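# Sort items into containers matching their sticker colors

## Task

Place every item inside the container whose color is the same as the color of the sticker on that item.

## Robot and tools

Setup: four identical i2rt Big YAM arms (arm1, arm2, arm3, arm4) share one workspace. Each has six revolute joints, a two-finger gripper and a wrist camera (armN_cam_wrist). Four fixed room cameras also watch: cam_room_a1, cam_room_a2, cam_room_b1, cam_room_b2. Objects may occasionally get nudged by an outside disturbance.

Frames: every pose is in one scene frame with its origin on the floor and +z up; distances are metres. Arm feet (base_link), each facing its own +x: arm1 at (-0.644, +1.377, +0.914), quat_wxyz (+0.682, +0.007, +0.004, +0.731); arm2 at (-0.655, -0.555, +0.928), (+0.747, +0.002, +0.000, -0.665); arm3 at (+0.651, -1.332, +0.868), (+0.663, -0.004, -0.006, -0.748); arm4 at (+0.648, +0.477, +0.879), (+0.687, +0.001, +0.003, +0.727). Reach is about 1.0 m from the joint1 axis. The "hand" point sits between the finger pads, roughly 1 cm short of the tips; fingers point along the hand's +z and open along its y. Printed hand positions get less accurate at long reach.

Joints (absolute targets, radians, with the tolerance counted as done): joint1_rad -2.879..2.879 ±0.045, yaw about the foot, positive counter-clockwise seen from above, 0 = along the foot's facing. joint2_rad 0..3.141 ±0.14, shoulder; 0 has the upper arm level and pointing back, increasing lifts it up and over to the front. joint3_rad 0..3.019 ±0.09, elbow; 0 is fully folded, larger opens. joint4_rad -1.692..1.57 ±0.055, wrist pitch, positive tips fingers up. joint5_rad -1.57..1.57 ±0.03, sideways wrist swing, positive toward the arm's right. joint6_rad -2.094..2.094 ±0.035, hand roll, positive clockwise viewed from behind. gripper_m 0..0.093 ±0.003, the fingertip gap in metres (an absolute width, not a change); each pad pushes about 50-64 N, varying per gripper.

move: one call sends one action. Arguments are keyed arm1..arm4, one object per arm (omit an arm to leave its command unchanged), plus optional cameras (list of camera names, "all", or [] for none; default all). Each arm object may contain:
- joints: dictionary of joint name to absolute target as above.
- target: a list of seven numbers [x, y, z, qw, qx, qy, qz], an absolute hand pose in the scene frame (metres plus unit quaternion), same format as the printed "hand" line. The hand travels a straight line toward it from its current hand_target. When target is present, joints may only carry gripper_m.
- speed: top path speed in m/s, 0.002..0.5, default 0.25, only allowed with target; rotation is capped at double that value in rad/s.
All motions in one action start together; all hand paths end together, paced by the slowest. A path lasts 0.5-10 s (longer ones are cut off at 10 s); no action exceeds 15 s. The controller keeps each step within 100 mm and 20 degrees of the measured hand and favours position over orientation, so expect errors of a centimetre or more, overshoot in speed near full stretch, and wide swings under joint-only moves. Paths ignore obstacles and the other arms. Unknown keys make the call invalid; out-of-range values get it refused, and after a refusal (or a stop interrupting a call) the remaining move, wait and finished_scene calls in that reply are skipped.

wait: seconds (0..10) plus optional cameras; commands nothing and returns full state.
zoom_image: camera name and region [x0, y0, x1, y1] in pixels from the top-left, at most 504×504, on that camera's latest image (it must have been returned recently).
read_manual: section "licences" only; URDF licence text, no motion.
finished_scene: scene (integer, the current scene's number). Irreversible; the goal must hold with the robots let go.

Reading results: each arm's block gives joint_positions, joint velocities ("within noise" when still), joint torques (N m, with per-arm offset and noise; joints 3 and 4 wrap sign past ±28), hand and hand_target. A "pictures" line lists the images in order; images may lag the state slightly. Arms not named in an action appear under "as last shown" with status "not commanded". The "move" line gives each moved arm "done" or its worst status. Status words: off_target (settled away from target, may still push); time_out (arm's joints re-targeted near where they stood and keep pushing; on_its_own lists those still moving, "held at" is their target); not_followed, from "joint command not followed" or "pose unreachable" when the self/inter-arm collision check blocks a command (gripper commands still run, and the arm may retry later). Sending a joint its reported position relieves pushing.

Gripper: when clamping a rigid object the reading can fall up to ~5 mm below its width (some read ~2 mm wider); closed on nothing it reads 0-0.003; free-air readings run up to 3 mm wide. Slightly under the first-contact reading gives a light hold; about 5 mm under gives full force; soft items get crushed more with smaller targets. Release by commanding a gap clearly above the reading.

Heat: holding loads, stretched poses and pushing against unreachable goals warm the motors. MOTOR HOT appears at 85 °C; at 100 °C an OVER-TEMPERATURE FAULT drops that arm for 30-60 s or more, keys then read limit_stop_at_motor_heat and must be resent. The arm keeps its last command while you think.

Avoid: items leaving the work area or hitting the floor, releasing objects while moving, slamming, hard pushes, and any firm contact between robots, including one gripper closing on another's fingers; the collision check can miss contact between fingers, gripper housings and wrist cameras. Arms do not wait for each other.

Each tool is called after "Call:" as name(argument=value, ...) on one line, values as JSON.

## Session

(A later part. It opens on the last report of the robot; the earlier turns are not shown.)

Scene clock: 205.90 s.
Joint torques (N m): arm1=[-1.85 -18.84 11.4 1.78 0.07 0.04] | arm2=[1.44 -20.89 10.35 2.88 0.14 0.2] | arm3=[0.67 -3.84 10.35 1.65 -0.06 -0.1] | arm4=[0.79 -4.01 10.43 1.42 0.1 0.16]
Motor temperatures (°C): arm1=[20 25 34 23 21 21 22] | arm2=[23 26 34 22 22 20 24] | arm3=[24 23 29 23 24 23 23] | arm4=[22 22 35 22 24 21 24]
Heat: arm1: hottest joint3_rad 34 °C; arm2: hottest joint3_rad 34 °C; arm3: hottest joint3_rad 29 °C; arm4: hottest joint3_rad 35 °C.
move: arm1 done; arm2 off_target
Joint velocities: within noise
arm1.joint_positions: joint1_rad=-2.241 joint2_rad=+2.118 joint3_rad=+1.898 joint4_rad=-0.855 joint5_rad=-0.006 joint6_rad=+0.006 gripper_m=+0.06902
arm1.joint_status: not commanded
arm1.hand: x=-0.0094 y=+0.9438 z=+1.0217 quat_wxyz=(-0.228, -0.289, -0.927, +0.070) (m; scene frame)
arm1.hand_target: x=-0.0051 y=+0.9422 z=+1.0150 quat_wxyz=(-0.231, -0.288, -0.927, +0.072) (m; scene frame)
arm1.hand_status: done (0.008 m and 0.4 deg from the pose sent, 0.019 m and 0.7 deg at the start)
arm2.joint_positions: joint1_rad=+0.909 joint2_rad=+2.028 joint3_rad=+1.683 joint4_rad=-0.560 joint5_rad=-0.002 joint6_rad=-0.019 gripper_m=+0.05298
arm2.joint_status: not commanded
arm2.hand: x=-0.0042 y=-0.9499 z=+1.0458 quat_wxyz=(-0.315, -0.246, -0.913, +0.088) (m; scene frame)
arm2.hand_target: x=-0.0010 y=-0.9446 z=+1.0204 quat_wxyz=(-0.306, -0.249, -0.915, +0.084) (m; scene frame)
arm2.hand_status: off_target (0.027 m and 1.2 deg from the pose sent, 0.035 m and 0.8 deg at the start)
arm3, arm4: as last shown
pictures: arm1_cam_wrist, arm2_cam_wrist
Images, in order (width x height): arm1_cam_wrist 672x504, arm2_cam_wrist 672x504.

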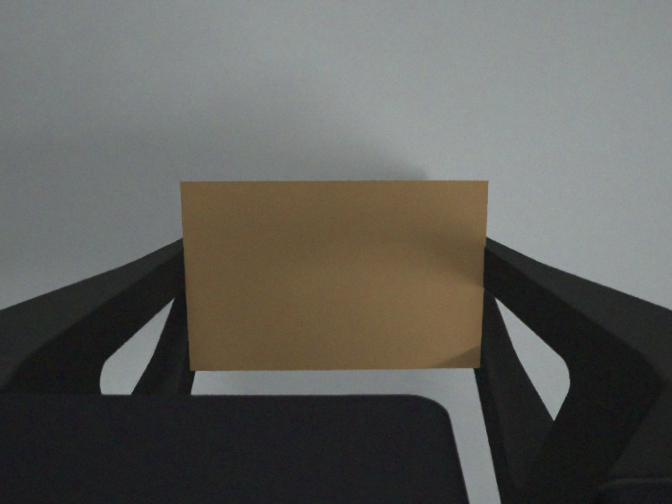

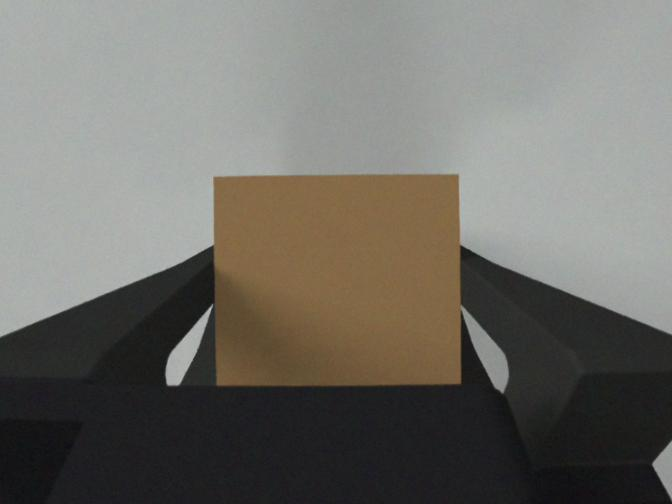

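Call:
move(arm1={"target": [-0.005, 0.942, 1.005, 0.2310, 0.2877, 0.9267, -0.0717], "speed": 0.06}, arm2={"target": [0.0, -0.945, 1.005, 0.3061, 0.2494, 0.9149, -0.0835], "speed": 0.06}, cameras=["arm1_cam_wrist", "arm2_cam_wrist"])

Call:
move(arm2={"target": [0.0, -0.945, 0.993, 0.3061, 0.2494, 0.9149, -0.0835], "speed": 0.06}, cameras=["arm1_cam_wrist", "arm2_cam_wrist"])

Scene clock: 211.67 s.
Joint torques (N m): arm1=[-1.55 -17.9 11.19 1.83 0.06 0.08] | arm2=[1.49 -20.89 10.26 2.89 0.14 0.2] | arm3=[0.56 -3.84 10.3 1.68 -0.04 -0.1] | arm4=[1.32 -3.49 10.39 1.4 0.11 0.13]
Motor temperatures (°C): arm1=[20 25 34 23 21 21 22] | arm2=[23 26 34 22 22 20 24] | arm3=[24 23 29 23 24 23 23] | arm4=[22 22 35 22 24 21 24]
Heat: arm1: hottest joint3_rad 34 °C; arm2: hottest joint3_rad 34 °C; arm3: hottest joint3_rad 29 °C; arm4: hottest joint3_rad 35 °C.
move: arm1 off_target; arm2 off_target
Joint velocities: within noise
arm1.joint_positions: joint1_rad=-2.241 joint2_rad=+2.120 joint3_rad=+1.888 joint4_rad=-0.833 joint5_rad=-0.006 joint6_rad=+0.006 gripper_m=+0.06902
arm1.joint_status: not commanded
arm1.hand: x=-0.0081 y=+0.9428 z=+1.0180 quat_wxyz=(-0.232, -0.288, -0.926, +0.072) (m; scene frame)
arm1.hand_target: x=-0.0053 y=+0.9422 z=+1.0052 quat_wxyz=(-0.231, -0.288, -0.927, +0.072) (m; scene frame)
arm1.hand_status: off_target (0.013 m and 0.2 deg from the pose sent, 0.017 m and 0.4 deg at the start)
arm2.joint_positions: joint1_rad=+0.909 joint2_rad=+2.045 joint3_rad=+1.666 joint4_rad=-0.528 joint5_rad=-0.002 joint6_rad=-0.019 gripper_m=+0.05298
arm2.joint_status: not commanded
arm2.hand: x=-0.0038 y=-0.9501 z=+1.0296 quat_wxyz=(-0.314, -0.246, -0.913, +0.088) (m; scene frame)
arm2.hand_target: x=-0.0009 y=-0.9447 z=+1.0053 quat_wxyz=(-0.306, -0.249, -0.915, +0.084) (m; scene frame)
arm2.hand_status: off_target (0.025 m and 1.1 deg from the pose sent, 0.041 m and 1.2 deg at the start)
arm3, arm4: as last shown
pictures: arm1_cam_wrist, arm2_cam_wrist
Images, in order (width x height): arm1_cam_wrist 672x504, arm2_cam_wrist 672x504.

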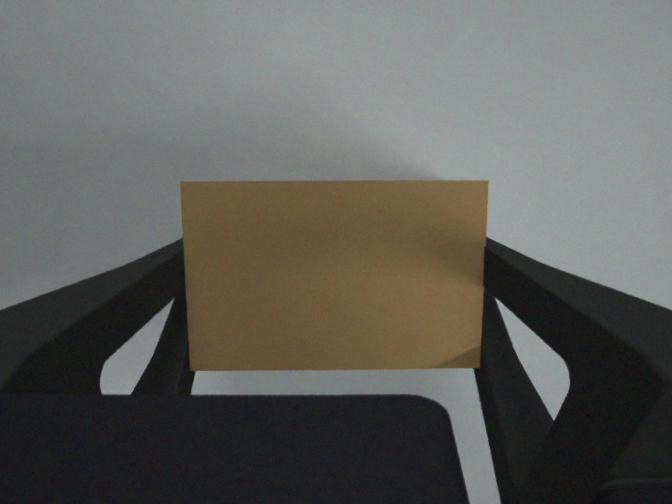

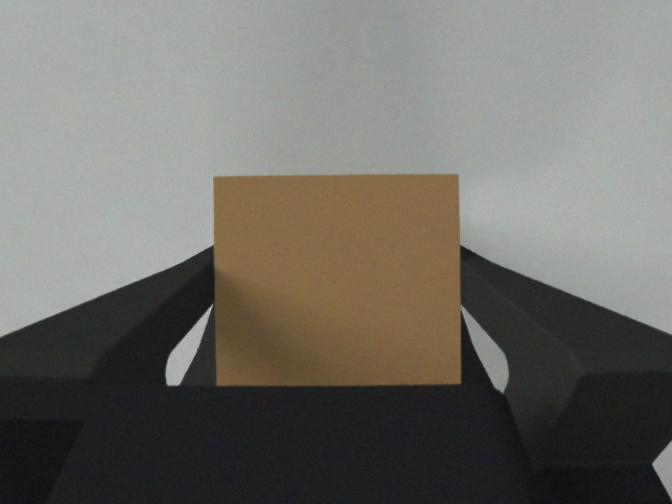

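Scene clock: 212.63 s.
Joint torques (N m): arm1=[-1.96 -18.14 11 1.73 0.09 0.04] | arm2=[1.44 -20.13 9.8 2.88 0.12 0.2] | arm3=[0.73 -3.72 10.32 1.68 -0.05 -0.1] | arm4=[0.56 -3.08 10.45 1.4 0.06 0.14]
Motor temperatures (°C): arm1=[20 25 34 23 21 21 22] | arm2=[23 26 34 22 22 20 24] | arm3=[24 23 29 23 24 23 23] | arm4=[22 22 35 22 24 21 24]
Heat: arm1: hottest joint3_rad 34 °C; arm2: hottest joint3_rad 34 °C; arm3: hottest joint3_rad 29 °C; arm4: hottest joint3_rad 35 °C.
move: arm2 off_target
Joint velocities: within noise
arm1, arm3, arm4: as last shown
arm2.joint_positions: joint1_rad=+0.909 joint2_rad=+2.048 joint3_rad=+1.658 joint4_rad=-0.502 joint5_rad=-0.002 joint6_rad=-0.019 gripper_m=+0.05298
arm2.joint_status: not commanded
arm2.hand: x=-0.0020 y=-0.9512 z=+1.0268 quat_wxyz=(-0.320, -0.245, -0.911, +0.090) (m; scene frame)
arm2.hand_target: x=-0.0014 y=-0.9444 z=+0.9936 quat_wxyz=(-0.306, -0.249, -0.915, +0.084) (m; scene frame)
arm2.hand_status: off_target (0.034 m and 1.9 deg from the pose sent, 0.037 m and 1.1 deg at the start)
pictures: arm1_cam_wrist, arm2_cam_wrist
Images, in order (width x height): arm1_cam_wrist 672x504, arm2_cam_wrist 672x504.

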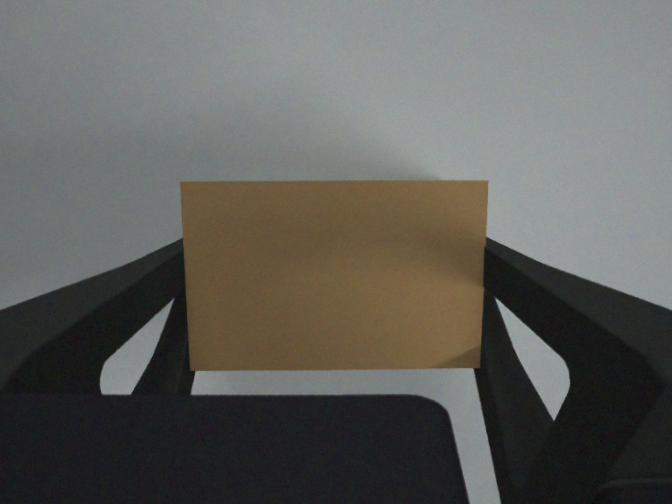

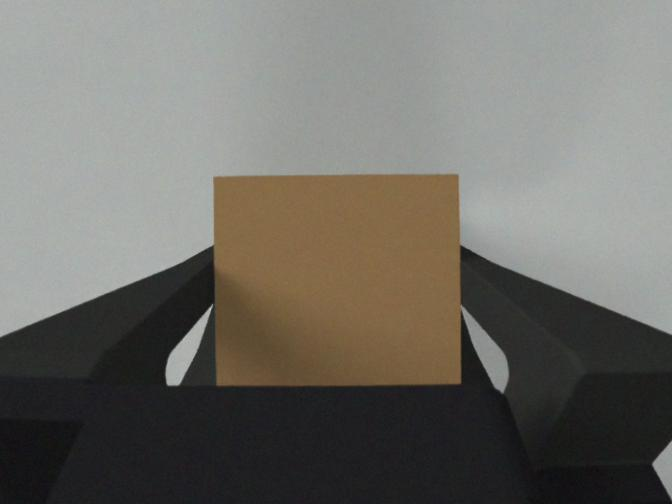

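Call:
move(arm1={"target": [-0.005, 0.942, 0.997, 0.2310, 0.2877, 0.9267, -0.0717], "speed": 0.06}, arm2={"target": [0.0, -0.947, 0.985, 0.3061, 0.2494, 0.9149, -0.0835], "speed": 0.06}, cameras=["arm1_cam_wrist", "arm2_cam_wrist"])

Scene clock: 217.47 s.
Joint torques (N m): arm1=[-1.44 -17.2 10.41 1.87 0.07 0.04] | arm2=[1.38 -19.55 9.62 2.85 0.04 0.18] | arm3=[0.56 -3.66 10.33 1.63 -0.05 -0.11] | arm4=[1.03 -3.49 10.52 1.43 0.08 0.13]
Motor temperatures (°C): arm1=[20 26 35 23 21 21 22] | arm2=[23 26 33 22 22 20 24] | arm3=[24 23 29 23 24 23 23] | arm4=[22 22 35 22 24 21 24]
Heat: arm1: hottest joint3_rad 35 °C; arm2: hottest joint3_rad 33 °C; arm3: hottest joint3_rad 29 °C; arm4: hottest joint3_rad 35 °C.
move: arm1 off_target; arm2 off_target
Joint velocities: within noise
arm1.joint_positions: joint1_rad=-2.241 joint2_rad=+2.120 joint3_rad=+1.882 joint4_rad=-0.816 joint5_rad=-0.006 joint6_rad=+0.006 gripper_m=+0.06902
arm1.joint_status: not commanded
arm1.hand: x=-0.0065 y=+0.9417 z=+1.0172 quat_wxyz=(-0.238, -0.288, -0.925, +0.073) (m; scene frame)
arm1.hand_target: x=-0.0055 y=+0.9424 z=+0.9972 quat_wxyz=(-0.231, -0.288, -0.927, +0.072) (m; scene frame)
arm1.hand_status: off_target (0.020 m and 0.8 deg from the pose sent, 0.021 m and 0.2 deg at the start)
arm2.joint_positions: joint1_rad=+0.909 joint2_rad=+2.050 joint3_rad=+1.655 joint4_rad=-0.485 joint5_rad=-0.001 joint6_rad=-0.019 gripper_m=+0.05298
arm2.joint_status: not commanded
arm2.hand: x=-0.0002 y=-0.9524 z=+1.0268 quat_wxyz=(-0.326, -0.245, -0.909, +0.092) (m; scene frame)
arm2.hand_target: x=-0.0019 y=-0.9462 z=+0.9859 quat_wxyz=(-0.306, -0.250, -0.915, +0.084) (m; scene frame)
arm2.hand_status: off_target (0.042 m and 2.6 deg from the pose sent, 0.042 m and 1.9 deg at the start)
arm3, arm4: as last shown
pictures: arm1_cam_wrist, arm2_cam_wrist
Images, in order (width x height): arm1_cam_wrist 672x504, arm2_cam_wrist 672x504.

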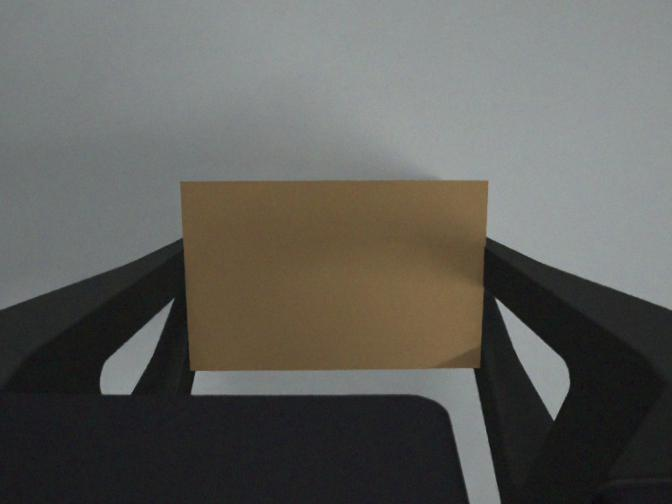

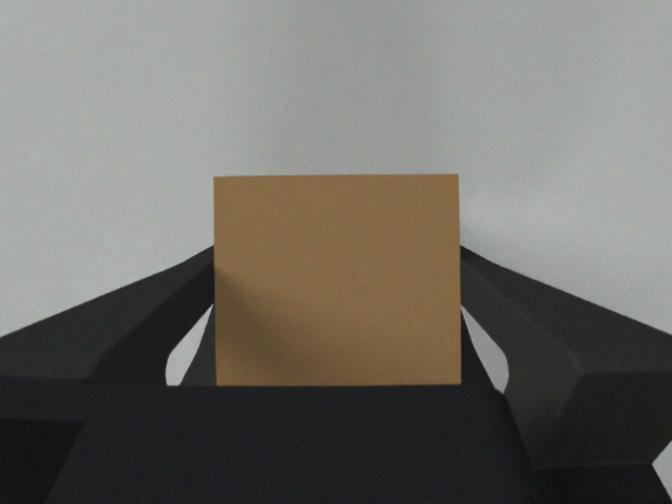

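Call:
move(arm1={"target": [-0.0065, 0.9417, 1.006, 0.2340, 0.2877, 0.9267, -0.0717], "speed": 0.1}, arm2={"target": [-0.0002, -0.952, 1.008, 0.3161, 0.2494, 0.9149, -0.0835], "speed": 0.1}, cameras=[])

Call:
move(arm1={"joints": {"gripper_m": 0.09}}, arm2={"joints": {"gripper_m": 0.09}}, cameras=["arm1_cam_wrist", "arm2_cam_wrist"])

Scene clock: 223.03 s.
Joint torques (N m): arm1=[-2.37 -18.84 10.54 1.51 -0.01 -0.01] | arm2=[0.67 -21.36 11.37 1.88 -0.38 0.13] | arm3=[0.56 -3.84 10.33 1.68 -0.05 -0.1] | arm4=[0.91 -3.96 10.5 1.39 0.11 0.19]
Motor temperatures (°C): arm1=[20 26 35 23 21 21 22] | arm2=[23 26 33 22 22 20 24] | arm3=[24 23 29 23 24 23 23] | arm4=[22 22 35 22 24 21 24]
Heat: arm1: hottest joint3_rad 35 °C; arm2: hottest joint3_rad 33 °C; arm3: hottest joint3_rad 29 °C; arm4: hottest joint3_rad 35 °C.
move: arm1 off_target; arm2 off_target
Joint velocities: within noise
arm1.joint_positions: joint1_rad=-2.241 joint2_rad=+2.120 joint3_rad=+1.882 joint4_rad=-0.816 joint5_rad=-0.006 joint6_rad=+0.006 gripper_m=+0.06902
arm1.joint_status: not commanded
arm1.hand: x=-0.0065 y=+0.9417 z=+1.0172 quat_wxyz=(-0.238, -0.288, -0.925, +0.073) (m; scene frame)
arm1.hand_target: x=-0.0066 y=+0.9419 z=+1.0061 quat_wxyz=(-0.234, -0.288, -0.926, +0.072) (m; scene frame)
arm1.hand_status: off_target (0.011 m and 0.5 deg from the pose sent, 0.011 m and 0.5 deg at the start)
arm2.joint_positions: joint1_rad=+0.909 joint2_rad=+2.050 joint3_rad=+1.654 joint4_rad=-0.484 joint5_rad=-0.003 joint6_rad=-0.019 gripper_m=+0.05298
arm2.joint_status: not commanded
arm2.hand: x=-0.0002 y=-0.9522 z=+1.0265 quat_wxyz=(-0.326, -0.245, -0.909, +0.091) (m; scene frame)
arm2.hand_target: x=-0.0007 y=-0.9519 z=+1.0081 quat_wxyz=(-0.315, -0.249, -0.912, +0.083) (m; scene frame)
arm2.hand_status: off_target (0.019 m and 1.7 deg from the pose sent, 0.019 m and 1.7 deg at the start)
arm3.joint_positions: joint1_rad=-1.980 joint2_rad=+0.738 joint3_rad=+0.794 joint4_rad=-0.980 joint5_rad=+0.002 joint6_rad=+0.005 gripper_m=+0.09006
arm3.joint_status: not commanded
arm3.hand: x=+0.3776 y=-1.1671 z=+1.1257 quat_wxyz=(+0.077, -0.915, +0.253, +0.304) (m; scene frame)
arm3.hand_target: x=+0.3774 y=-1.1637 z=+1.1327 quat_wxyz=(+0.082, -0.911, +0.254, +0.315) (m; scene frame)
arm3.hand_status: not commanded
arm4.joint_positions: joint1_rad=+0.908 joint2_rad=+0.738 joint3_rad=+0.784 joint4_rad=-0.985 joint5_rad=+0.000 joint6_rad=-0.011 gripper_m=+0.09012
arm4.joint_status: not commanded
arm4.hand: x=+0.3911 y=+0.6576 z=+1.1343 quat_wxyz=(-0.092, +0.908, -0.279, -0.298) (m; scene frame)
arm4.hand_target: x=+0.3872 y=+0.6598 z=+1.1477 quat_wxyz=(-0.096, +0.901, -0.282, -0.316) (m; scene frame)
arm4.hand_status: not commanded
pictures: none
No camera images: "cameras" was empty.

Scene clock: 223.60 s.
Joint torques (N m): arm1=[-1.44 -18.73 11.25 1.58 -0.08 -0.02] | arm2=[0.62 -21.25 11.36 1.87 -0.2 0.14] | arm3=[0.67 -3.66 10.3 1.63 -0.05 -0.1] | arm4=[0.97 -3.43 10.48 1.42 0.07 0.15]
Motor temperatures (°C): arm1=[20 26 35 23 21 21 22] | arm2=[23 26 33 22 22 20 24] | arm3=[24 23 29 23 24 23 23] | arm4=[22 22 35 22 24 21 24]
Heat: arm1: hottest joint3_rad 35 °C; arm2: hottest joint3_rad 33 °C; arm3: hottest joint3_rad 29 °C; arm4: hottest joint3_rad 35 °C.
move: arm1 done; arm2 done
Joint velocities: within noise
arm1.joint_positions: joint1_rad=-2.241 joint2_rad=+2.120 joint3_rad=+1.876 joint4_rad=-0.816 joint5_rad=-0.006 joint6_rad=+0.006 gripper_m=+0.08996
arm1.joint_status: all done
arm1.hand: x=-0.0083 y=+0.9429 z=+1.0139 quat_wxyz=(-0.235, -0.288, -0.926, +0.072) (m; scene frame)
arm1.hand_target: x=-0.0066 y=+0.9418 z=+1.0061 quat_wxyz=(-0.234, -0.288, -0.926, +0.072) (m; scene frame)
arm1.hand_status: not commanded
arm2.joint_positions: joint1_rad=+0.909 joint2_rad=+2.050 joint3_rad=+1.654 joint4_rad=-0.484 joint5_rad=-0.006 joint6_rad=-0.019 gripper_m=+0.08994
arm2.joint_status: all done
arm2.hand: x=+0.0001 y=-0.9516 z=+1.0265 quat_wxyz=(-0.327, -0.244, -0.909, +0.089) (m; scene frame)
arm2.hand_target: x=-0.0007 y=-0.9519 z=+1.0081 quat_wxyz=(-0.315, -0.249, -0.912, +0.083) (m; scene frame)
arm2.hand_status: not commanded
arm3, arm4: as last shown
pictures: arm1_cam_wrist, arm2_cam_wrist
Images, in order (width x height): arm1_cam_wrist 672x504, arm2_cam_wrist 672x504.

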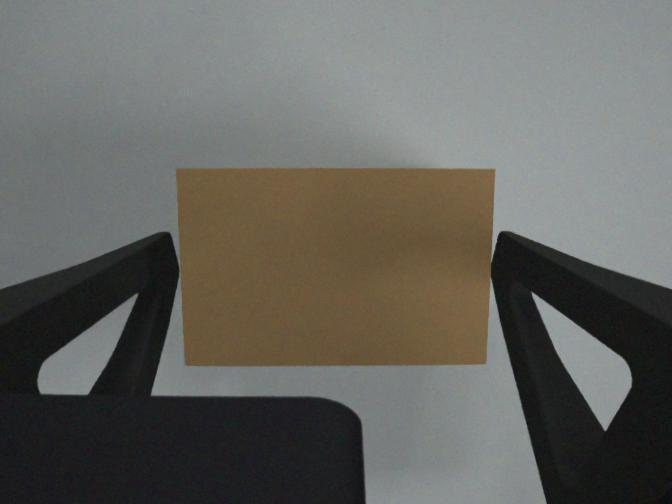

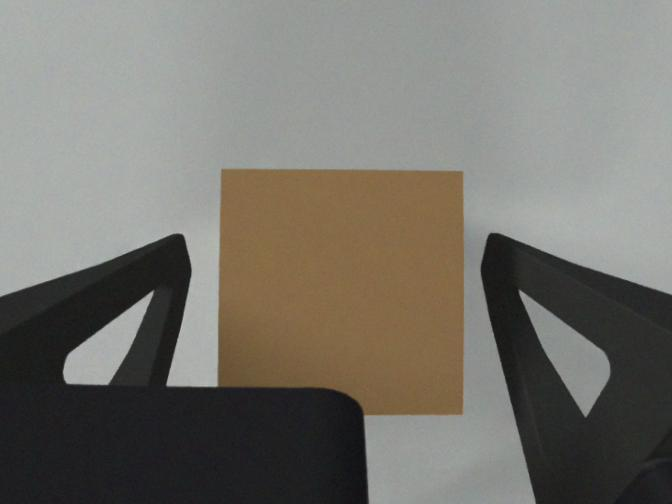

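Call:
move(arm1={"target": [-0.065, 0.982, 1.08, 0.3266, 0.2786, 0.8974, -0.1014], "speed": 0.12}, arm2={"target": [-0.055, -0.921, 1.115, 0.3161, 0.2484, 0.9109, -0.0855], "speed": 0.12}, cameras=["arm1_cam_wrist", "arm2_cam_wrist"])

Scene clock: 233.10 s.
Joint torques (N m): arm1=[-2.02 -16.91 10.81 1.99 0.07 -0.01] | arm2=[0.56 -21.48 10.24 1.44 -0.08 0.12] | arm3=[0.62 -3.66 10.32 1.62 -0.05 -0.11] | arm4=[0.85 -3.9 10.54 1.39 0.08 0.15]
Motor temperatures (°C): arm1=[20 27 34 23 21 21 22] | arm2=[23 27 32 22 22 20 24] | arm3=[24 23 29 23 24 23 23] | arm4=[22 22 35 22 24 21 24]
Heat: arm1: hottest joint3_rad 34 °C; arm2: hottest joint3_rad 32 °C; arm3: hottest joint3_rad 29 °C; arm4: hottest joint3_rad 35 °C.
move: arm1 off_target; arm2 done
Joint velocities: within noise
arm1.joint_positions: joint1_rad=-2.242 joint2_rad=+1.821 joint3_rad=+1.481 joint4_rad=-0.553 joint5_rad=-0.006 joint6_rad=+0.009 gripper_m=+0.08996
arm1.joint_status: not commanded
arm1.hand: x=-0.0677 y=+0.9832 z=+1.0656 quat_wxyz=(-0.311, -0.283, -0.902, +0.095) (m; scene frame)
arm1.hand_target: x=-0.0651 y=+0.9821 z=+1.0800 quat_wxyz=(-0.327, -0.279, -0.897, +0.101) (m; scene frame)
arm1.hand_status: off_target (0.015 m and 2.0 deg from the pose sent, 0.096 m and 11.6 deg at the start)
arm2.joint_positions: joint1_rad=+0.909 joint2_rad=+1.830 joint3_rad=+1.572 joint4_rad=-0.624 joint5_rad=-0.006 joint6_rad=-0.019 gripper_m=+0.08994
arm2.joint_status: not commanded
arm2.hand: x=-0.0475 y=-0.9232 z=+1.1202 quat_wxyz=(-0.326, -0.244, -0.909, +0.089) (m; scene frame)
arm2.hand_target: x=-0.0550 y=-0.9211 z=+1.1150 quat_wxyz=(-0.316, -0.249, -0.911, +0.086) (m; scene frame)
arm2.hand_status: done (0.009 m and 1.3 deg from the pose sent, 0.109 m and 1.4 deg at the start)
arm3, arm4: as last shown
pictures: arm1_cam_wrist, arm2_cam_wrist
Images, in order (width x height): arm1_cam_wrist 672x504, arm2_cam_wrist 672x504.

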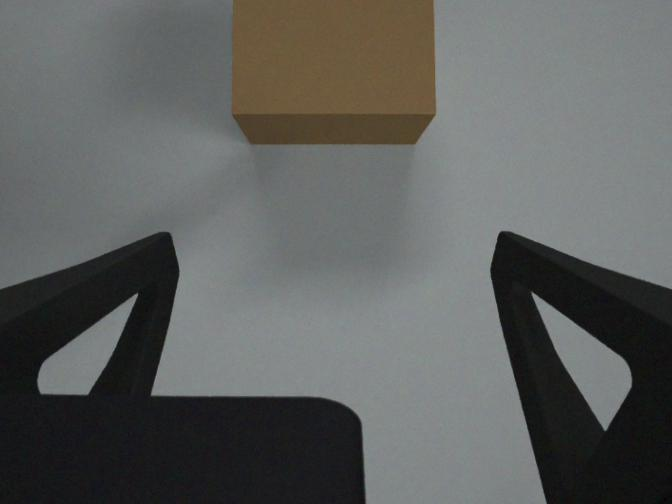

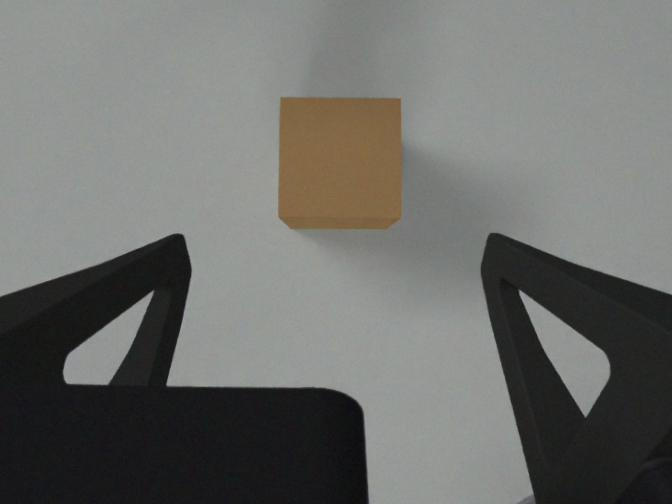

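Call:
move(arm1={"target": [-0.372, 1.191, 1.115, 0.3266, 0.2786, 0.8974, -0.1014], "speed": 0.25}, arm2={"target": [-0.383, -0.734, 1.115, 0.3266, 0.2454, 0.9079, -0.0889], "speed": 0.25}, cameras=[])

Call:
move(arm3={"target": [0.080, -0.987, 1.10, 0.0844, -0.9085, 0.2319, 0.3307], "speed": 0.2}, arm4={"target": [0.088, 0.873, 1.10, 0.106, -0.8948, 0.2912, 0.3257], "speed": 0.2}, cameras=["arm3_cam_wrist", "arm4_cam_wrist"])

Scene clock: 242.83 s.
Joint torques (N m): arm1=[-1.96 0.32 12.08 1.01 -0.06 -0.05] | arm2=[-0.03 -3.31 10.86 1.46 -0.22 -0.08] | arm3=[0.62 -3.6 10.29 1.69 -0.06 -0.1] | arm4=[0.85 -3.55 10.5 1.52 0.11 0.15]
Motor temperatures (°C): arm1=[20 27 34 23 21 21 22] | arm2=[23 27 33 22 22 20 24] | arm3=[24 23 29 23 24 23 23] | arm4=[22 22 35 22 24 21 24]
Heat: arm1: hottest joint3_rad 34 °C; arm2: hottest joint3_rad 33 °C; arm3: hottest joint3_rad 29 °C; arm4: hottest joint3_rad 35 °C.
move: arm1 done; arm2 off_target
Joint velocities: within noise
arm1.joint_positions: joint1_rad=-2.242 joint2_rad=+0.727 joint3_rad=+0.618 joint4_rad=-0.736 joint5_rad=-0.008 joint6_rad=+0.007 gripper_m=+0.08996
arm1.joint_status: not commanded
arm1.hand: x=-0.3707 y=+1.1922 z=+1.1165 quat_wxyz=(-0.333, -0.279, -0.895, +0.102) (m; scene frame)
arm1.hand_target: x=-0.3720 y=+1.1910 z=+1.1150 quat_wxyz=(-0.327, -0.279, -0.897, +0.101) (m; scene frame)
arm1.hand_status: done (0.002 m and 0.8 deg from the pose sent, 0.372 m and 2.0 deg at the start)
arm2.joint_positions: joint1_rad=+0.864 joint2_rad=+0.749 joint3_rad=+0.600 joint4_rad=-0.702 joint5_rad=-0.038 joint6_rad=-0.043 gripper_m=+0.08994
arm2.joint_status: not commanded
arm2.hand: x=-0.3775 y=-0.7348 z=+1.1246 quat_wxyz=(-0.340, -0.247, -0.903, +0.091) (m; scene frame)
arm2.hand_target: x=-0.3830 y=-0.7339 z=+1.1151 quat_wxyz=(-0.327, -0.246, -0.908, +0.089) (m; scene frame)
arm2.hand_status: off_target (0.011 m and 1.7 deg from the pose sent, 0.385 m and 0.2 deg at the start)
arm3, arm4: as last shown
pictures: none
No camera images: "cameras" was empty.

Scene clock: 245.37 s.
Joint torques (N m): arm1=[-2.37 0.32 11.99 1.09 -0.03 -0.05] | arm2=[-0.03 -3.37 10.85 1.48 -0.22 -0.08] | arm3=[0.5 -17.79 14.11 1.35 -0.09 -0.12] | arm4=[0.73 -18.61 12.79 0.91 0.22 0.19]
Motor temperatures (°C): arm1=[20 27 34 23 21 21 22] | arm2=[23 27 33 22 22 20 24] | arm3=[24 23 30 23 24 23 23] | arm4=[22 22 36 22 24 21 24]
Heat: arm1: hottest joint3_rad 34 °C; arm2: hottest joint3_rad 33 °C; arm3: hottest joint3_rad 30 °C; arm4: hottest joint3_rad 36 °C.
move: arm3 off_target; arm4 off_target
Joint velocities: within noise
arm1, arm2: as last shown
arm3.joint_positions: joint1_rad=-1.980 joint2_rad=+1.668 joint3_rad=+1.425 joint4_rad=-0.671 joint5_rad=-0.017 joint6_rad=-0.033 gripper_m=+0.09006
arm3.joint_status: not commanded
arm3.hand: x=+0.0913 y=-1.0034 z=+1.0763 quat_wxyz=(+0.076, -0.919, +0.232, +0.310) (m; scene frame)
arm3.hand_target: x=+0.0814 y=-0.9878 z=+1.1004 quat_wxyz=(+0.085, -0.910, +0.232, +0.332) (m; scene frame)
arm3.hand_status: off_target (0.031 m and 2.8 deg from the pose sent, 0.349 m and 4.0 deg at the start)
arm4.joint_positions: joint1_rad=+0.908 joint2_rad=+1.728 joint3_rad=+1.471 joint4_rad=-0.652 joint5_rad=+0.014 joint6_rad=-0.001 gripper_m=+0.09012
arm4.joint_status: not commanded
arm4.hand: x=+0.1009 y=+0.8613 z=+1.0827 quat_wxyz=(-0.101, +0.902, -0.285, -0.309) (m; scene frame)
arm4.hand_target: x=+0.0890 y=+0.8723 z=+1.1000 quat_wxyz=(-0.106, +0.894, -0.291, -0.325) (m; scene frame)
arm4.hand_status: off_target (0.025 m and 2.2 deg from the pose sent, 0.373 m and 4.1 deg at the start)
pictures: arm3_cam_wrist, arm4_cam_wrist
Images, in order (width x height): arm3_cam_wrist 672x504, arm4_cam_wrist 672x504.

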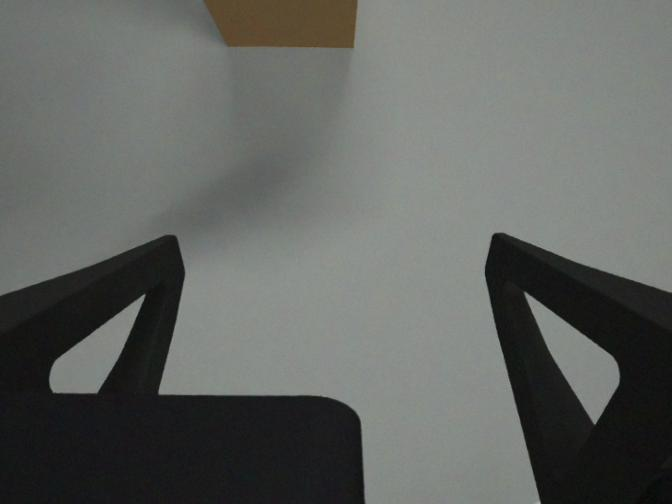

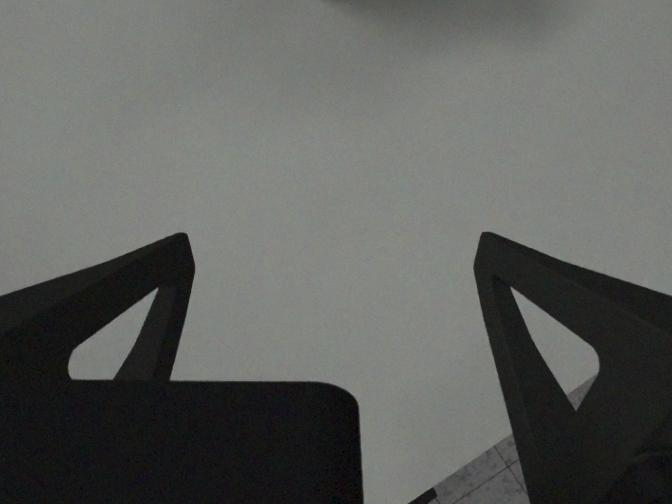

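Call:
move(arm3={"target": [-0.036, -0.950, 1.12, 0.0844, -0.9085, 0.2319, 0.3307], "speed": 0.15}, arm4={"target": [0.040, 0.930, 1.12, 0.106, -0.8948, 0.2912, 0.3257], "speed": 0.15}, cameras=["arm3_cam_wrist", "arm4_cam_wrist"])

Scene clock: 261.07 s.
Joint torques (N m): arm1=[-2.49 0.21 12.1 0.99 -0.04 -0.05] | arm2=[0.03 -3.31 10.86 1.51 -0.21 -0.08] | arm3=[2.32 -22.48 14.87 0.9 0.11 0.04] | arm4=[0.44 -20.6 13.29 0.64 -0.06 0]
Motor temperatures (°C): arm1=[20 26 34 23 21 21 22] | arm2=[23 26 33 22 22 20 23] | arm3=[24 24 33 23 24 23 23] | arm4=[22 23 41 22 24 21 24]
Heat: arm1: hottest joint3_rad 34 °C; arm2: hottest joint3_rad 33 °C; arm3: hottest joint3_rad 33 °C; arm4: hottest joint3_rad 41 °C.
move: arm3 off_target; arm4 off_target
Joint velocities: within noise
arm1, arm2: as last shown
arm3.joint_positions: joint1_rad=-1.962 joint2_rad=+1.982 joint3_rad=+1.935 joint4_rad=-0.853 joint5_rad=+0.005 joint6_rad=-0.016 gripper_m=+0.09006
arm3.joint_status: not commanded
arm3.hand: x=-0.0197 y=-0.9500 z=+1.1015 quat_wxyz=(+0.082, -0.916, +0.235, +0.315) (m; scene frame)
arm3.hand_target: x=-0.0348 y=-0.9508 z=+1.1200 quat_wxyz=(+0.085, -0.910, +0.232, +0.332) (m; scene frame)
arm3.hand_status: off_target (0.025 m and 2.0 deg from the pose sent, 0.145 m and 2.8 deg at the start)
arm4.joint_positions: joint1_rad=+0.882 joint2_rad=+1.903 joint3_rad=+1.788 joint4_rad=-0.775 joint5_rad=+0.002 joint6_rad=-0.001 gripper_m=+0.09012
arm4.joint_status: not commanded
arm4.hand: x=+0.0498 y=+0.9187 z=+1.1118 quat_wxyz=(-0.103, +0.895, -0.294, -0.319) (m; scene frame)
arm4.hand_target: x=+0.0407 y=+0.9294 z=+1.1199 quat_wxyz=(-0.106, +0.893, -0.291, -0.326) (m; scene frame)
arm4.hand_status: off_target (0.017 m and 0.9 deg from the pose sent, 0.099 m and 2.2 deg at the start)
pictures: arm3_cam_wrist, arm4_cam_wrist
Images, in order (width x height): arm3_cam_wrist 672x504, arm4_cam_wrist 672x504.

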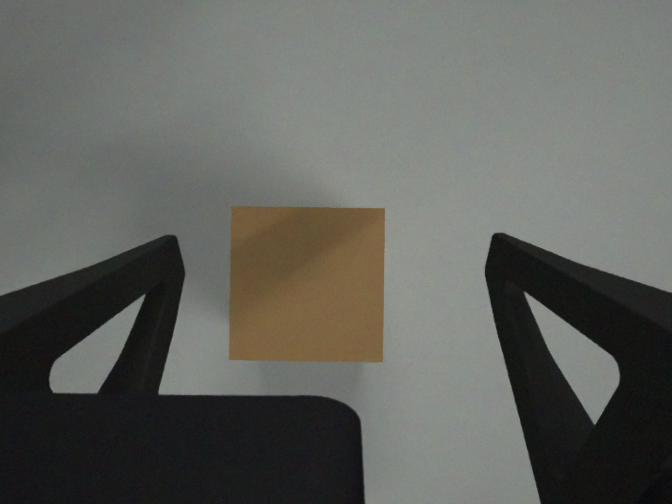

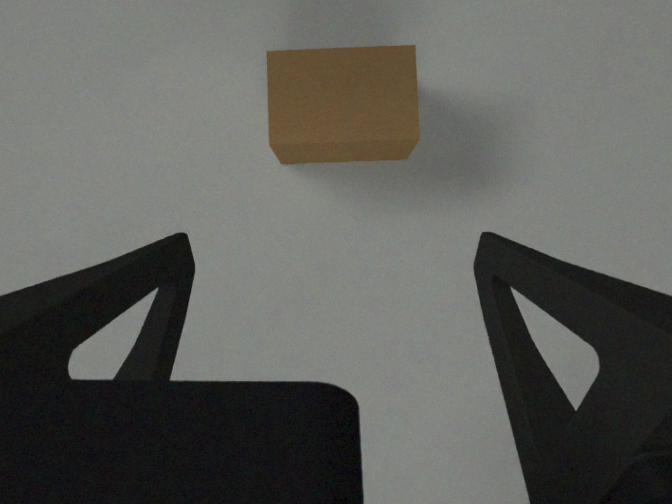

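Call:
move(arm3={"target": [-0.022, -0.969, 1.045, 0.0844, -0.9085, 0.2319, 0.3307], "speed": 0.1}, arm4={"target": [-0.024, 0.979, 1.12, 0.100, -0.8986, 0.2748, 0.327], "speed": 0.1}, cameras=["arm3_cam_wrist", "arm4_cam_wrist"])

Scene clock: 277.63 s.
Joint torques (N m): arm1=[-1.9 0.32 11.99 1.09 -0.02 -0.04] | arm2=[-0.03 -3.31 10.85 1.48 -0.22 -0.08] | arm3=[2.55 -25.17 9.36 1.92 0.12 0.01] | arm4=[0.38 -24.59 13.44 0.4 -0.06 -0.11]
Motor temperatures (°C): arm1=[20 25 34 23 21 21 22] | arm2=[23 26 33 22 22 20 23] | arm3=[24 25 34 23 24 23 23] | arm4=[22 24 40 22 24 21 24]
Heat: arm1: hottest joint3_rad 34 °C; arm2: hottest joint3_rad 33 °C; arm3: hottest joint3_rad 34 °C; arm4: hottest joint3_rad 40 °C.
move: arm3 off_target; arm4 off_target
Joint velocities: within noise
arm1, arm2: as last shown
arm3.joint_positions: joint1_rad=-1.951 joint2_rad=+1.981 joint3_rad=+1.750 joint4_rad=-0.661 joint5_rad=+0.014 joint6_rad=-0.005 gripper_m=+0.09006
arm3.joint_status: not commanded
arm3.hand: x=-0.0156 y=-0.9611 z=+1.0334 quat_wxyz=(+0.084, -0.914, +0.236, +0.318) (m; scene frame)
arm3.hand_target: x=-0.0219 y=-0.9691 z=+1.0449 quat_wxyz=(+0.084, -0.911, +0.232, +0.331) (m; scene frame)
arm3.hand_status: off_target (0.015 m and 1.6 deg from the pose sent, 0.060 m and 2.0 deg at the start)
arm4.joint_positions: joint1_rad=+0.877 joint2_rad=+2.168 joint3_rad=+2.223 joint4_rad=-0.942 joint5_rad=-0.025 joint6_rad=-0.030 gripper_m=+0.09012
arm4.joint_status: not commanded
arm4.hand: x=-0.0182 y=+0.9678 z=+1.1166 quat_wxyz=(-0.096, +0.899, -0.279, -0.322) (m; scene frame)
arm4.hand_target: x=-0.0232 y=+0.9786 z=+1.1200 quat_wxyz=(-0.100, +0.898, -0.275, -0.328) (m; scene frame)
arm4.hand_status: off_target (0.013 m and 0.8 deg from the pose sent, 0.096 m and 2.5 deg at the start)
pictures: arm3_cam_wrist, arm4_cam_wrist
Images, in order (width x height): arm3_cam_wrist 672x504, arm4_cam_wrist 672x504.

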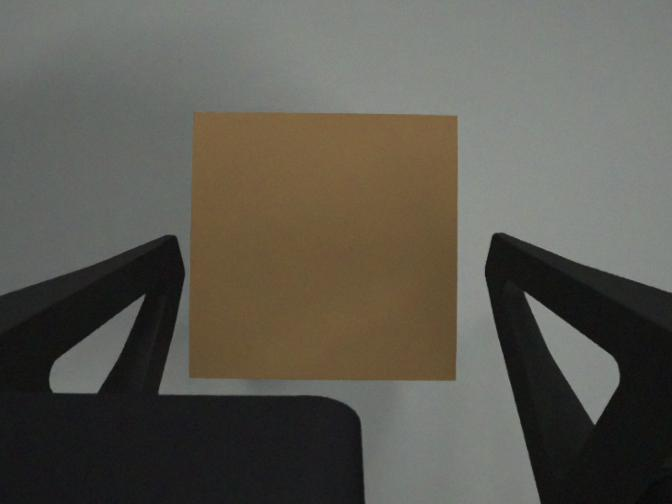

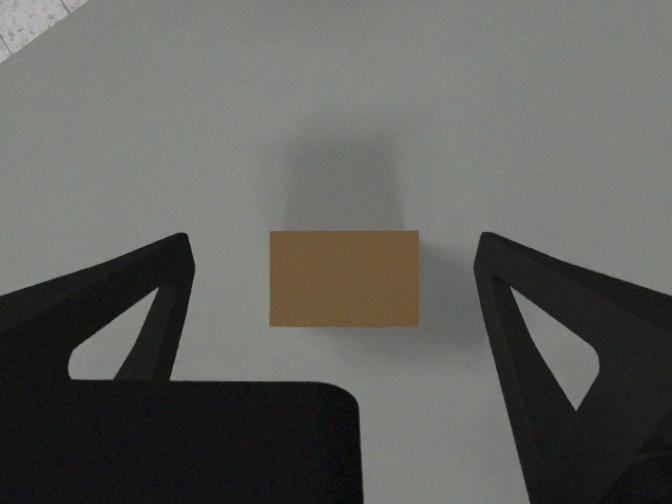

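Call:
move(arm3={"target": [-0.022, -0.969, 1.02, 0.0844, -0.9085, 0.2319, 0.3307], "speed": 0.1}, arm4={"target": [-0.021, 0.978, 1.035, 0.100, -0.8986, 0.2748, 0.327], "speed": 0.1}, cameras=["arm3_cam_wrist", "arm4_cam_wrist"])

Call:
move(arm3={"target": [-0.022, -0.969, 1.012, 0.0844, -0.9085, 0.2319, 0.3307], "speed": 0.1}, arm4={"target": [-0.018, 0.976, 1.012, 0.100, -0.8986, 0.2748, 0.327], "speed": 0.1}, cameras=["arm3_cam_wrist", "arm4_cam_wrist"])

Scene clock: 284.37 s.
Joint torques (N m): arm1=[-2.78 0.56 12.1 1.13 -0.04 -0.01] | arm2=[0.03 -3.25 10.88 1.5 -0.21 -0.08] | arm3=[2.49 -23.3 8.87 1.98 0.12 0.02] | arm4=[0.44 -24.88 9.55 1.73 -0.07 -0.08]
Motor temperatures (°C): arm1=[20 25 34 23 21 21 22] | arm2=[23 26 33 22 22 20 23] | arm3=[24 26 34 23 24 23 23] | arm4=[22 25 42 22 24 21 24]
Heat: arm1: hottest joint3_rad 34 °C; arm2: hottest joint3_rad 33 °C; arm3: hottest joint3_rad 34 °C; arm4: hottest joint3_rad 42 °C.
move: arm3 off_target; arm4 off_target
Joint velocities: within noise
arm1, arm2: as last shown
arm3.joint_positions: joint1_rad=-1.951 joint2_rad=+1.981 joint3_rad=+1.714 joint4_rad=-0.604 joint5_rad=+0.014 joint6_rad=-0.005 gripper_m=+0.09006
arm3.joint_status: not commanded
arm3.hand: x=-0.0162 y=-0.9609 z=+1.0235 quat_wxyz=(+0.086, -0.911, +0.235, +0.328) (m; scene frame)
arm3.hand_target: x=-0.0220 y=-0.9691 z=+1.0201 quat_wxyz=(+0.085, -0.911, +0.232, +0.331) (m; scene frame)
arm3.hand_status: off_target (0.011 m and 0.5 deg from the pose sent, 0.017 m and 1.6 deg at the start)
arm4.joint_positions: joint1_rad=+0.875 joint2_rad=+2.170 joint3_rad=+2.055 joint4_rad=-0.753 joint5_rad=-0.027 joint6_rad=-0.031 gripper_m=+0.09012
arm4.joint_status: not commanded
arm4.hand: x=-0.0199 y=+0.9695 z=+1.0537 quat_wxyz=(-0.099, +0.897, -0.277, -0.331) (m; scene frame)
arm4.hand_target: x=-0.0204 y=+0.9774 z=+1.0352 quat_wxyz=(-0.100, +0.899, -0.275, -0.327) (m; scene frame)
arm4.hand_status: off_target (0.021 m and 0.6 deg from the pose sent, 0.082 m and 0.8 deg at the start)
pictures: arm3_cam_wrist, arm4_cam_wrist
Images, in order (width x height): arm3_cam_wrist 672x504, arm4_cam_wrist 672x504.

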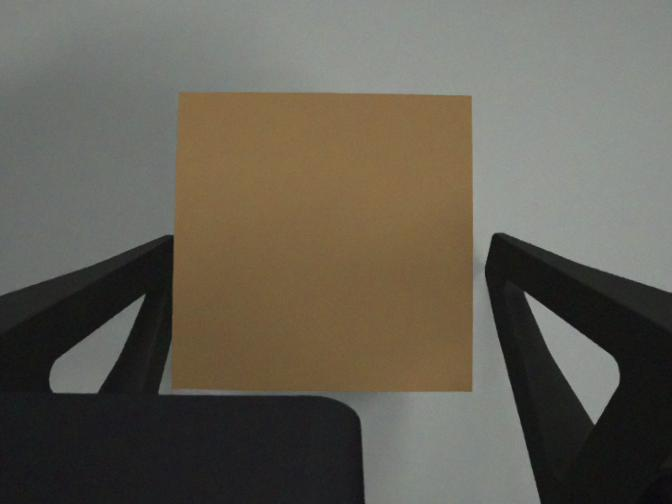

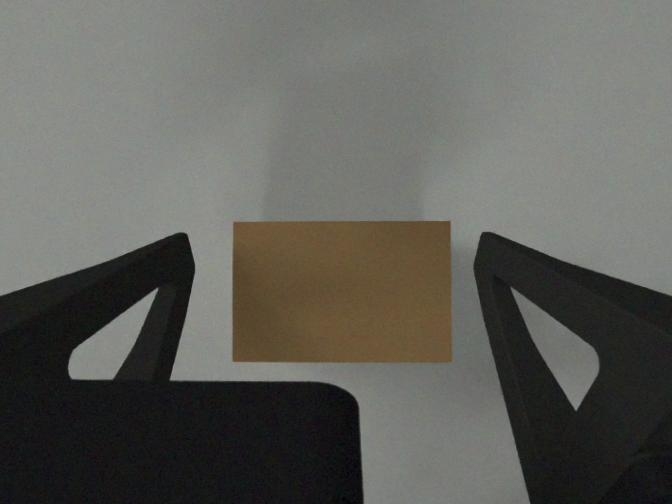

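Scene clock: 285.37 s.
Joint torques (N m): arm1=[-2.49 0.38 11.97 1.2 -0.06 -0.06] | arm2=[0.09 -3.37 10.88 1.5 -0.22 -0.08] | arm3=[2.43 -22.48 8.55 1.95 0.11 0.01] | arm4=[0.38 -24.82 9.37 1.58 -0.07 -0.07]
Motor temperatures (°C): arm1=[20 25 34 23 21 21 22] | arm2=[23 26 33 22 22 20 23] | arm3=[24 26 34 23 24 23 23] | arm4=[22 25 42 22 24 21 24]
Heat: arm1: hottest joint3_rad 34 °C; arm2: hottest joint3_rad 33 °C; arm3: hottest joint3_rad 34 °C; arm4: hottest joint3_rad 42 °C.
move: arm3 off_target; arm4 off_target
Joint velocities: within noise
arm1, arm2: as last shown
arm3.joint_positions: joint1_rad=-1.951 joint2_rad=+1.981 joint3_rad=+1.706 joint4_rad=-0.586 joint5_rad=+0.014 joint6_rad=-0.004 gripper_m=+0.09006
arm3.joint_status: not commanded
arm3.hand: x=-0.0172 y=-0.9603 z=+1.0222 quat_wxyz=(+0.087, -0.909, +0.235, +0.333) (m; scene frame)
arm3.hand_target: x=-0.0218 y=-0.9691 z=+1.0121 quat_wxyz=(+0.085, -0.911, +0.232, +0.331) (m; scene frame)
arm3.hand_status: off_target (0.014 m and 0.5 deg from the pose sent, 0.015 m and 0.5 deg at the start)
arm4.joint_positions: joint1_rad=+0.875 joint2_rad=+2.171 joint3_rad=+1.997 joint4_rad=-0.692 joint5_rad=-0.027 joint6_rad=-0.032 gripper_m=+0.09012
arm4.joint_status: not commanded
arm4.hand: x=-0.0177 y=+0.9680 z=+1.0320 quat_wxyz=(-0.099, +0.896, -0.277, -0.332) (m; scene frame)
arm4.hand_target: x=-0.0174 y=+0.9755 z=+1.0121 quat_wxyz=(-0.100, +0.899, -0.275, -0.327) (m; scene frame)
arm4.hand_status: off_target (0.022 m and 0.7 deg from the pose sent, 0.042 m and 0.6 deg at the start)
pictures: arm3_cam_wrist, arm4_cam_wrist
Images, in order (width x height): arm3_cam_wrist 672x504, arm4_cam_wrist 672x504.

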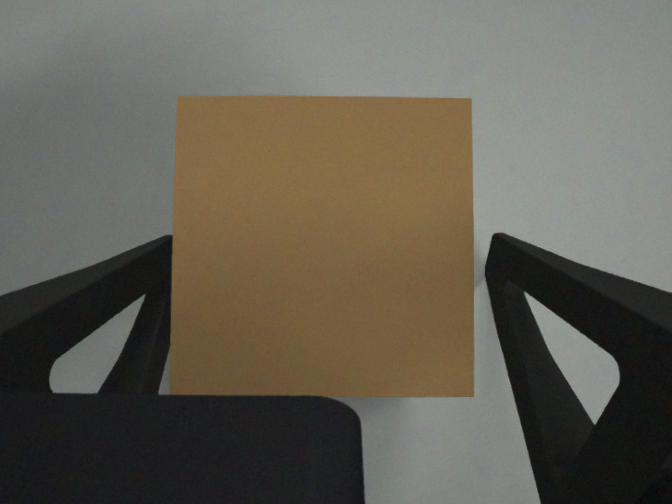

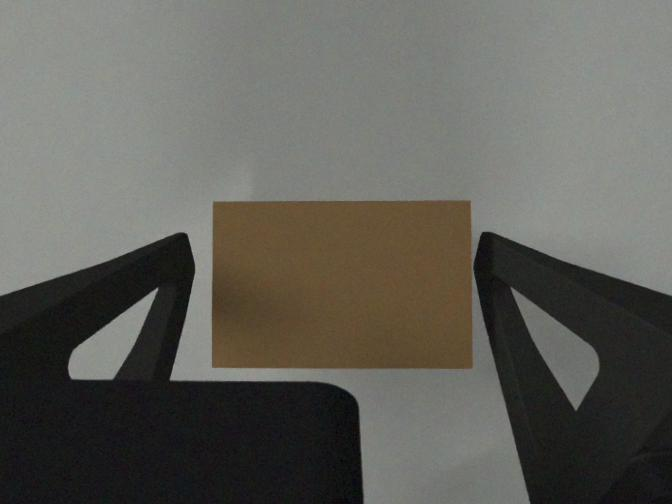

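Call:
move(arm3={"target": [-0.018, -0.969, 0.998, 0.0844, -0.9085, 0.2319, 0.3307], "speed": 0.1}, arm4={"target": [-0.015, 0.974, 0.998, 0.100, -0.8986, 0.2748, 0.327], "speed": 0.1}, cameras=["arm3_cam_wrist", "arm4_cam_wrist"])

Scene clock: 290.10 s.
Joint torques (N m): arm1=[-2.49 0.5 11.95 1.03 -0.04 -0.05] | arm2=[-0.09 -3.25 10.86 1.5 -0.22 -0.08] | arm3=[2.14 -21.83 7.73 1.76 0.05 -0.03] | arm4=[0.44 -24.53 9.1 1.63 -0.06 -0.08]
Motor temperatures (°C): arm1=[20 25 34 23 21 21 22] | arm2=[23 26 33 22 22 20 23] | arm3=[24 26 33 23 24 23 23] | arm4=[22 25 42 22 24 21 24]
Heat: arm1: hottest joint3_rad 34 °C; arm2: hottest joint3_rad 33 °C; arm3: hottest joint3_rad 33 °C; arm4: hottest joint3_rad 42 °C.
move: arm3 off_target; arm4 off_target
Joint velocities: within noise
arm1, arm2: as last shown
arm3.joint_positions: joint1_rad=-1.951 joint2_rad=+1.975 joint3_rad=+1.681 joint4_rad=-0.543 joint5_rad=+0.014 joint6_rad=-0.004 gripper_m=+0.09006
arm3.joint_status: not commanded
arm3.hand: x=-0.0176 y=-0.9602 z=+1.0206 quat_wxyz=(+0.090, -0.905, +0.234, +0.344) (m; scene frame)
arm3.hand_target: x=-0.0176 y=-0.9692 z=+0.9984 quat_wxyz=(+0.085, -0.911, +0.232, +0.331) (m; scene frame)
arm3.hand_status: off_target (0.024 m and 1.7 deg from the pose sent, 0.026 m and 0.5 deg at the start)
arm4.joint_positions: joint1_rad=+0.875 joint2_rad=+2.171 joint3_rad=+1.958 joint4_rad=-0.654 joint5_rad=-0.027 joint6_rad=-0.032 gripper_m=+0.09012
arm4.joint_status: not commanded
arm4.hand: x=-0.0153 y=+0.9664 z=+1.0174 quat_wxyz=(-0.099, +0.896, -0.277, -0.332) (m; scene frame)
arm4.hand_target: x=-0.0144 y=+0.9734 z=+0.9980 quat_wxyz=(-0.100, +0.899, -0.275, -0.327) (m; scene frame)
arm4.hand_status: off_target (0.021 m and 0.6 deg from the pose sent, 0.035 m and 0.7 deg at the start)
pictures: arm3_cam_wrist, arm4_cam_wrist
Images, in order (width x height): arm3_cam_wrist 672x504, arm4_cam_wrist 672x504.

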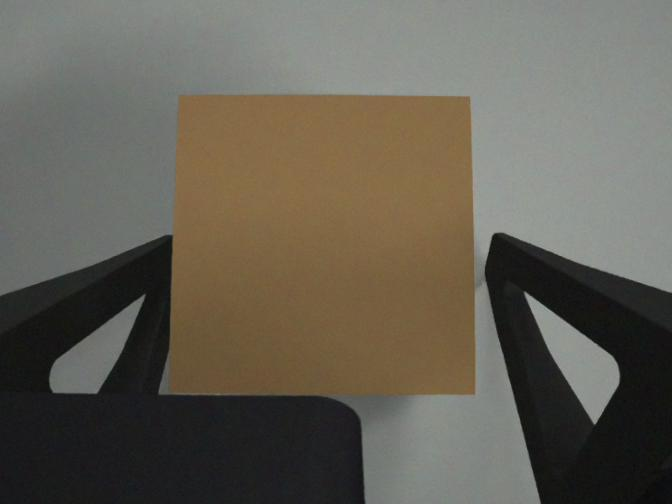

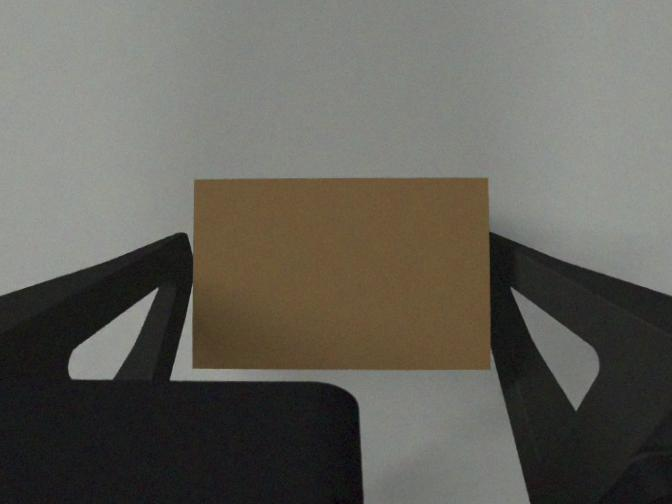

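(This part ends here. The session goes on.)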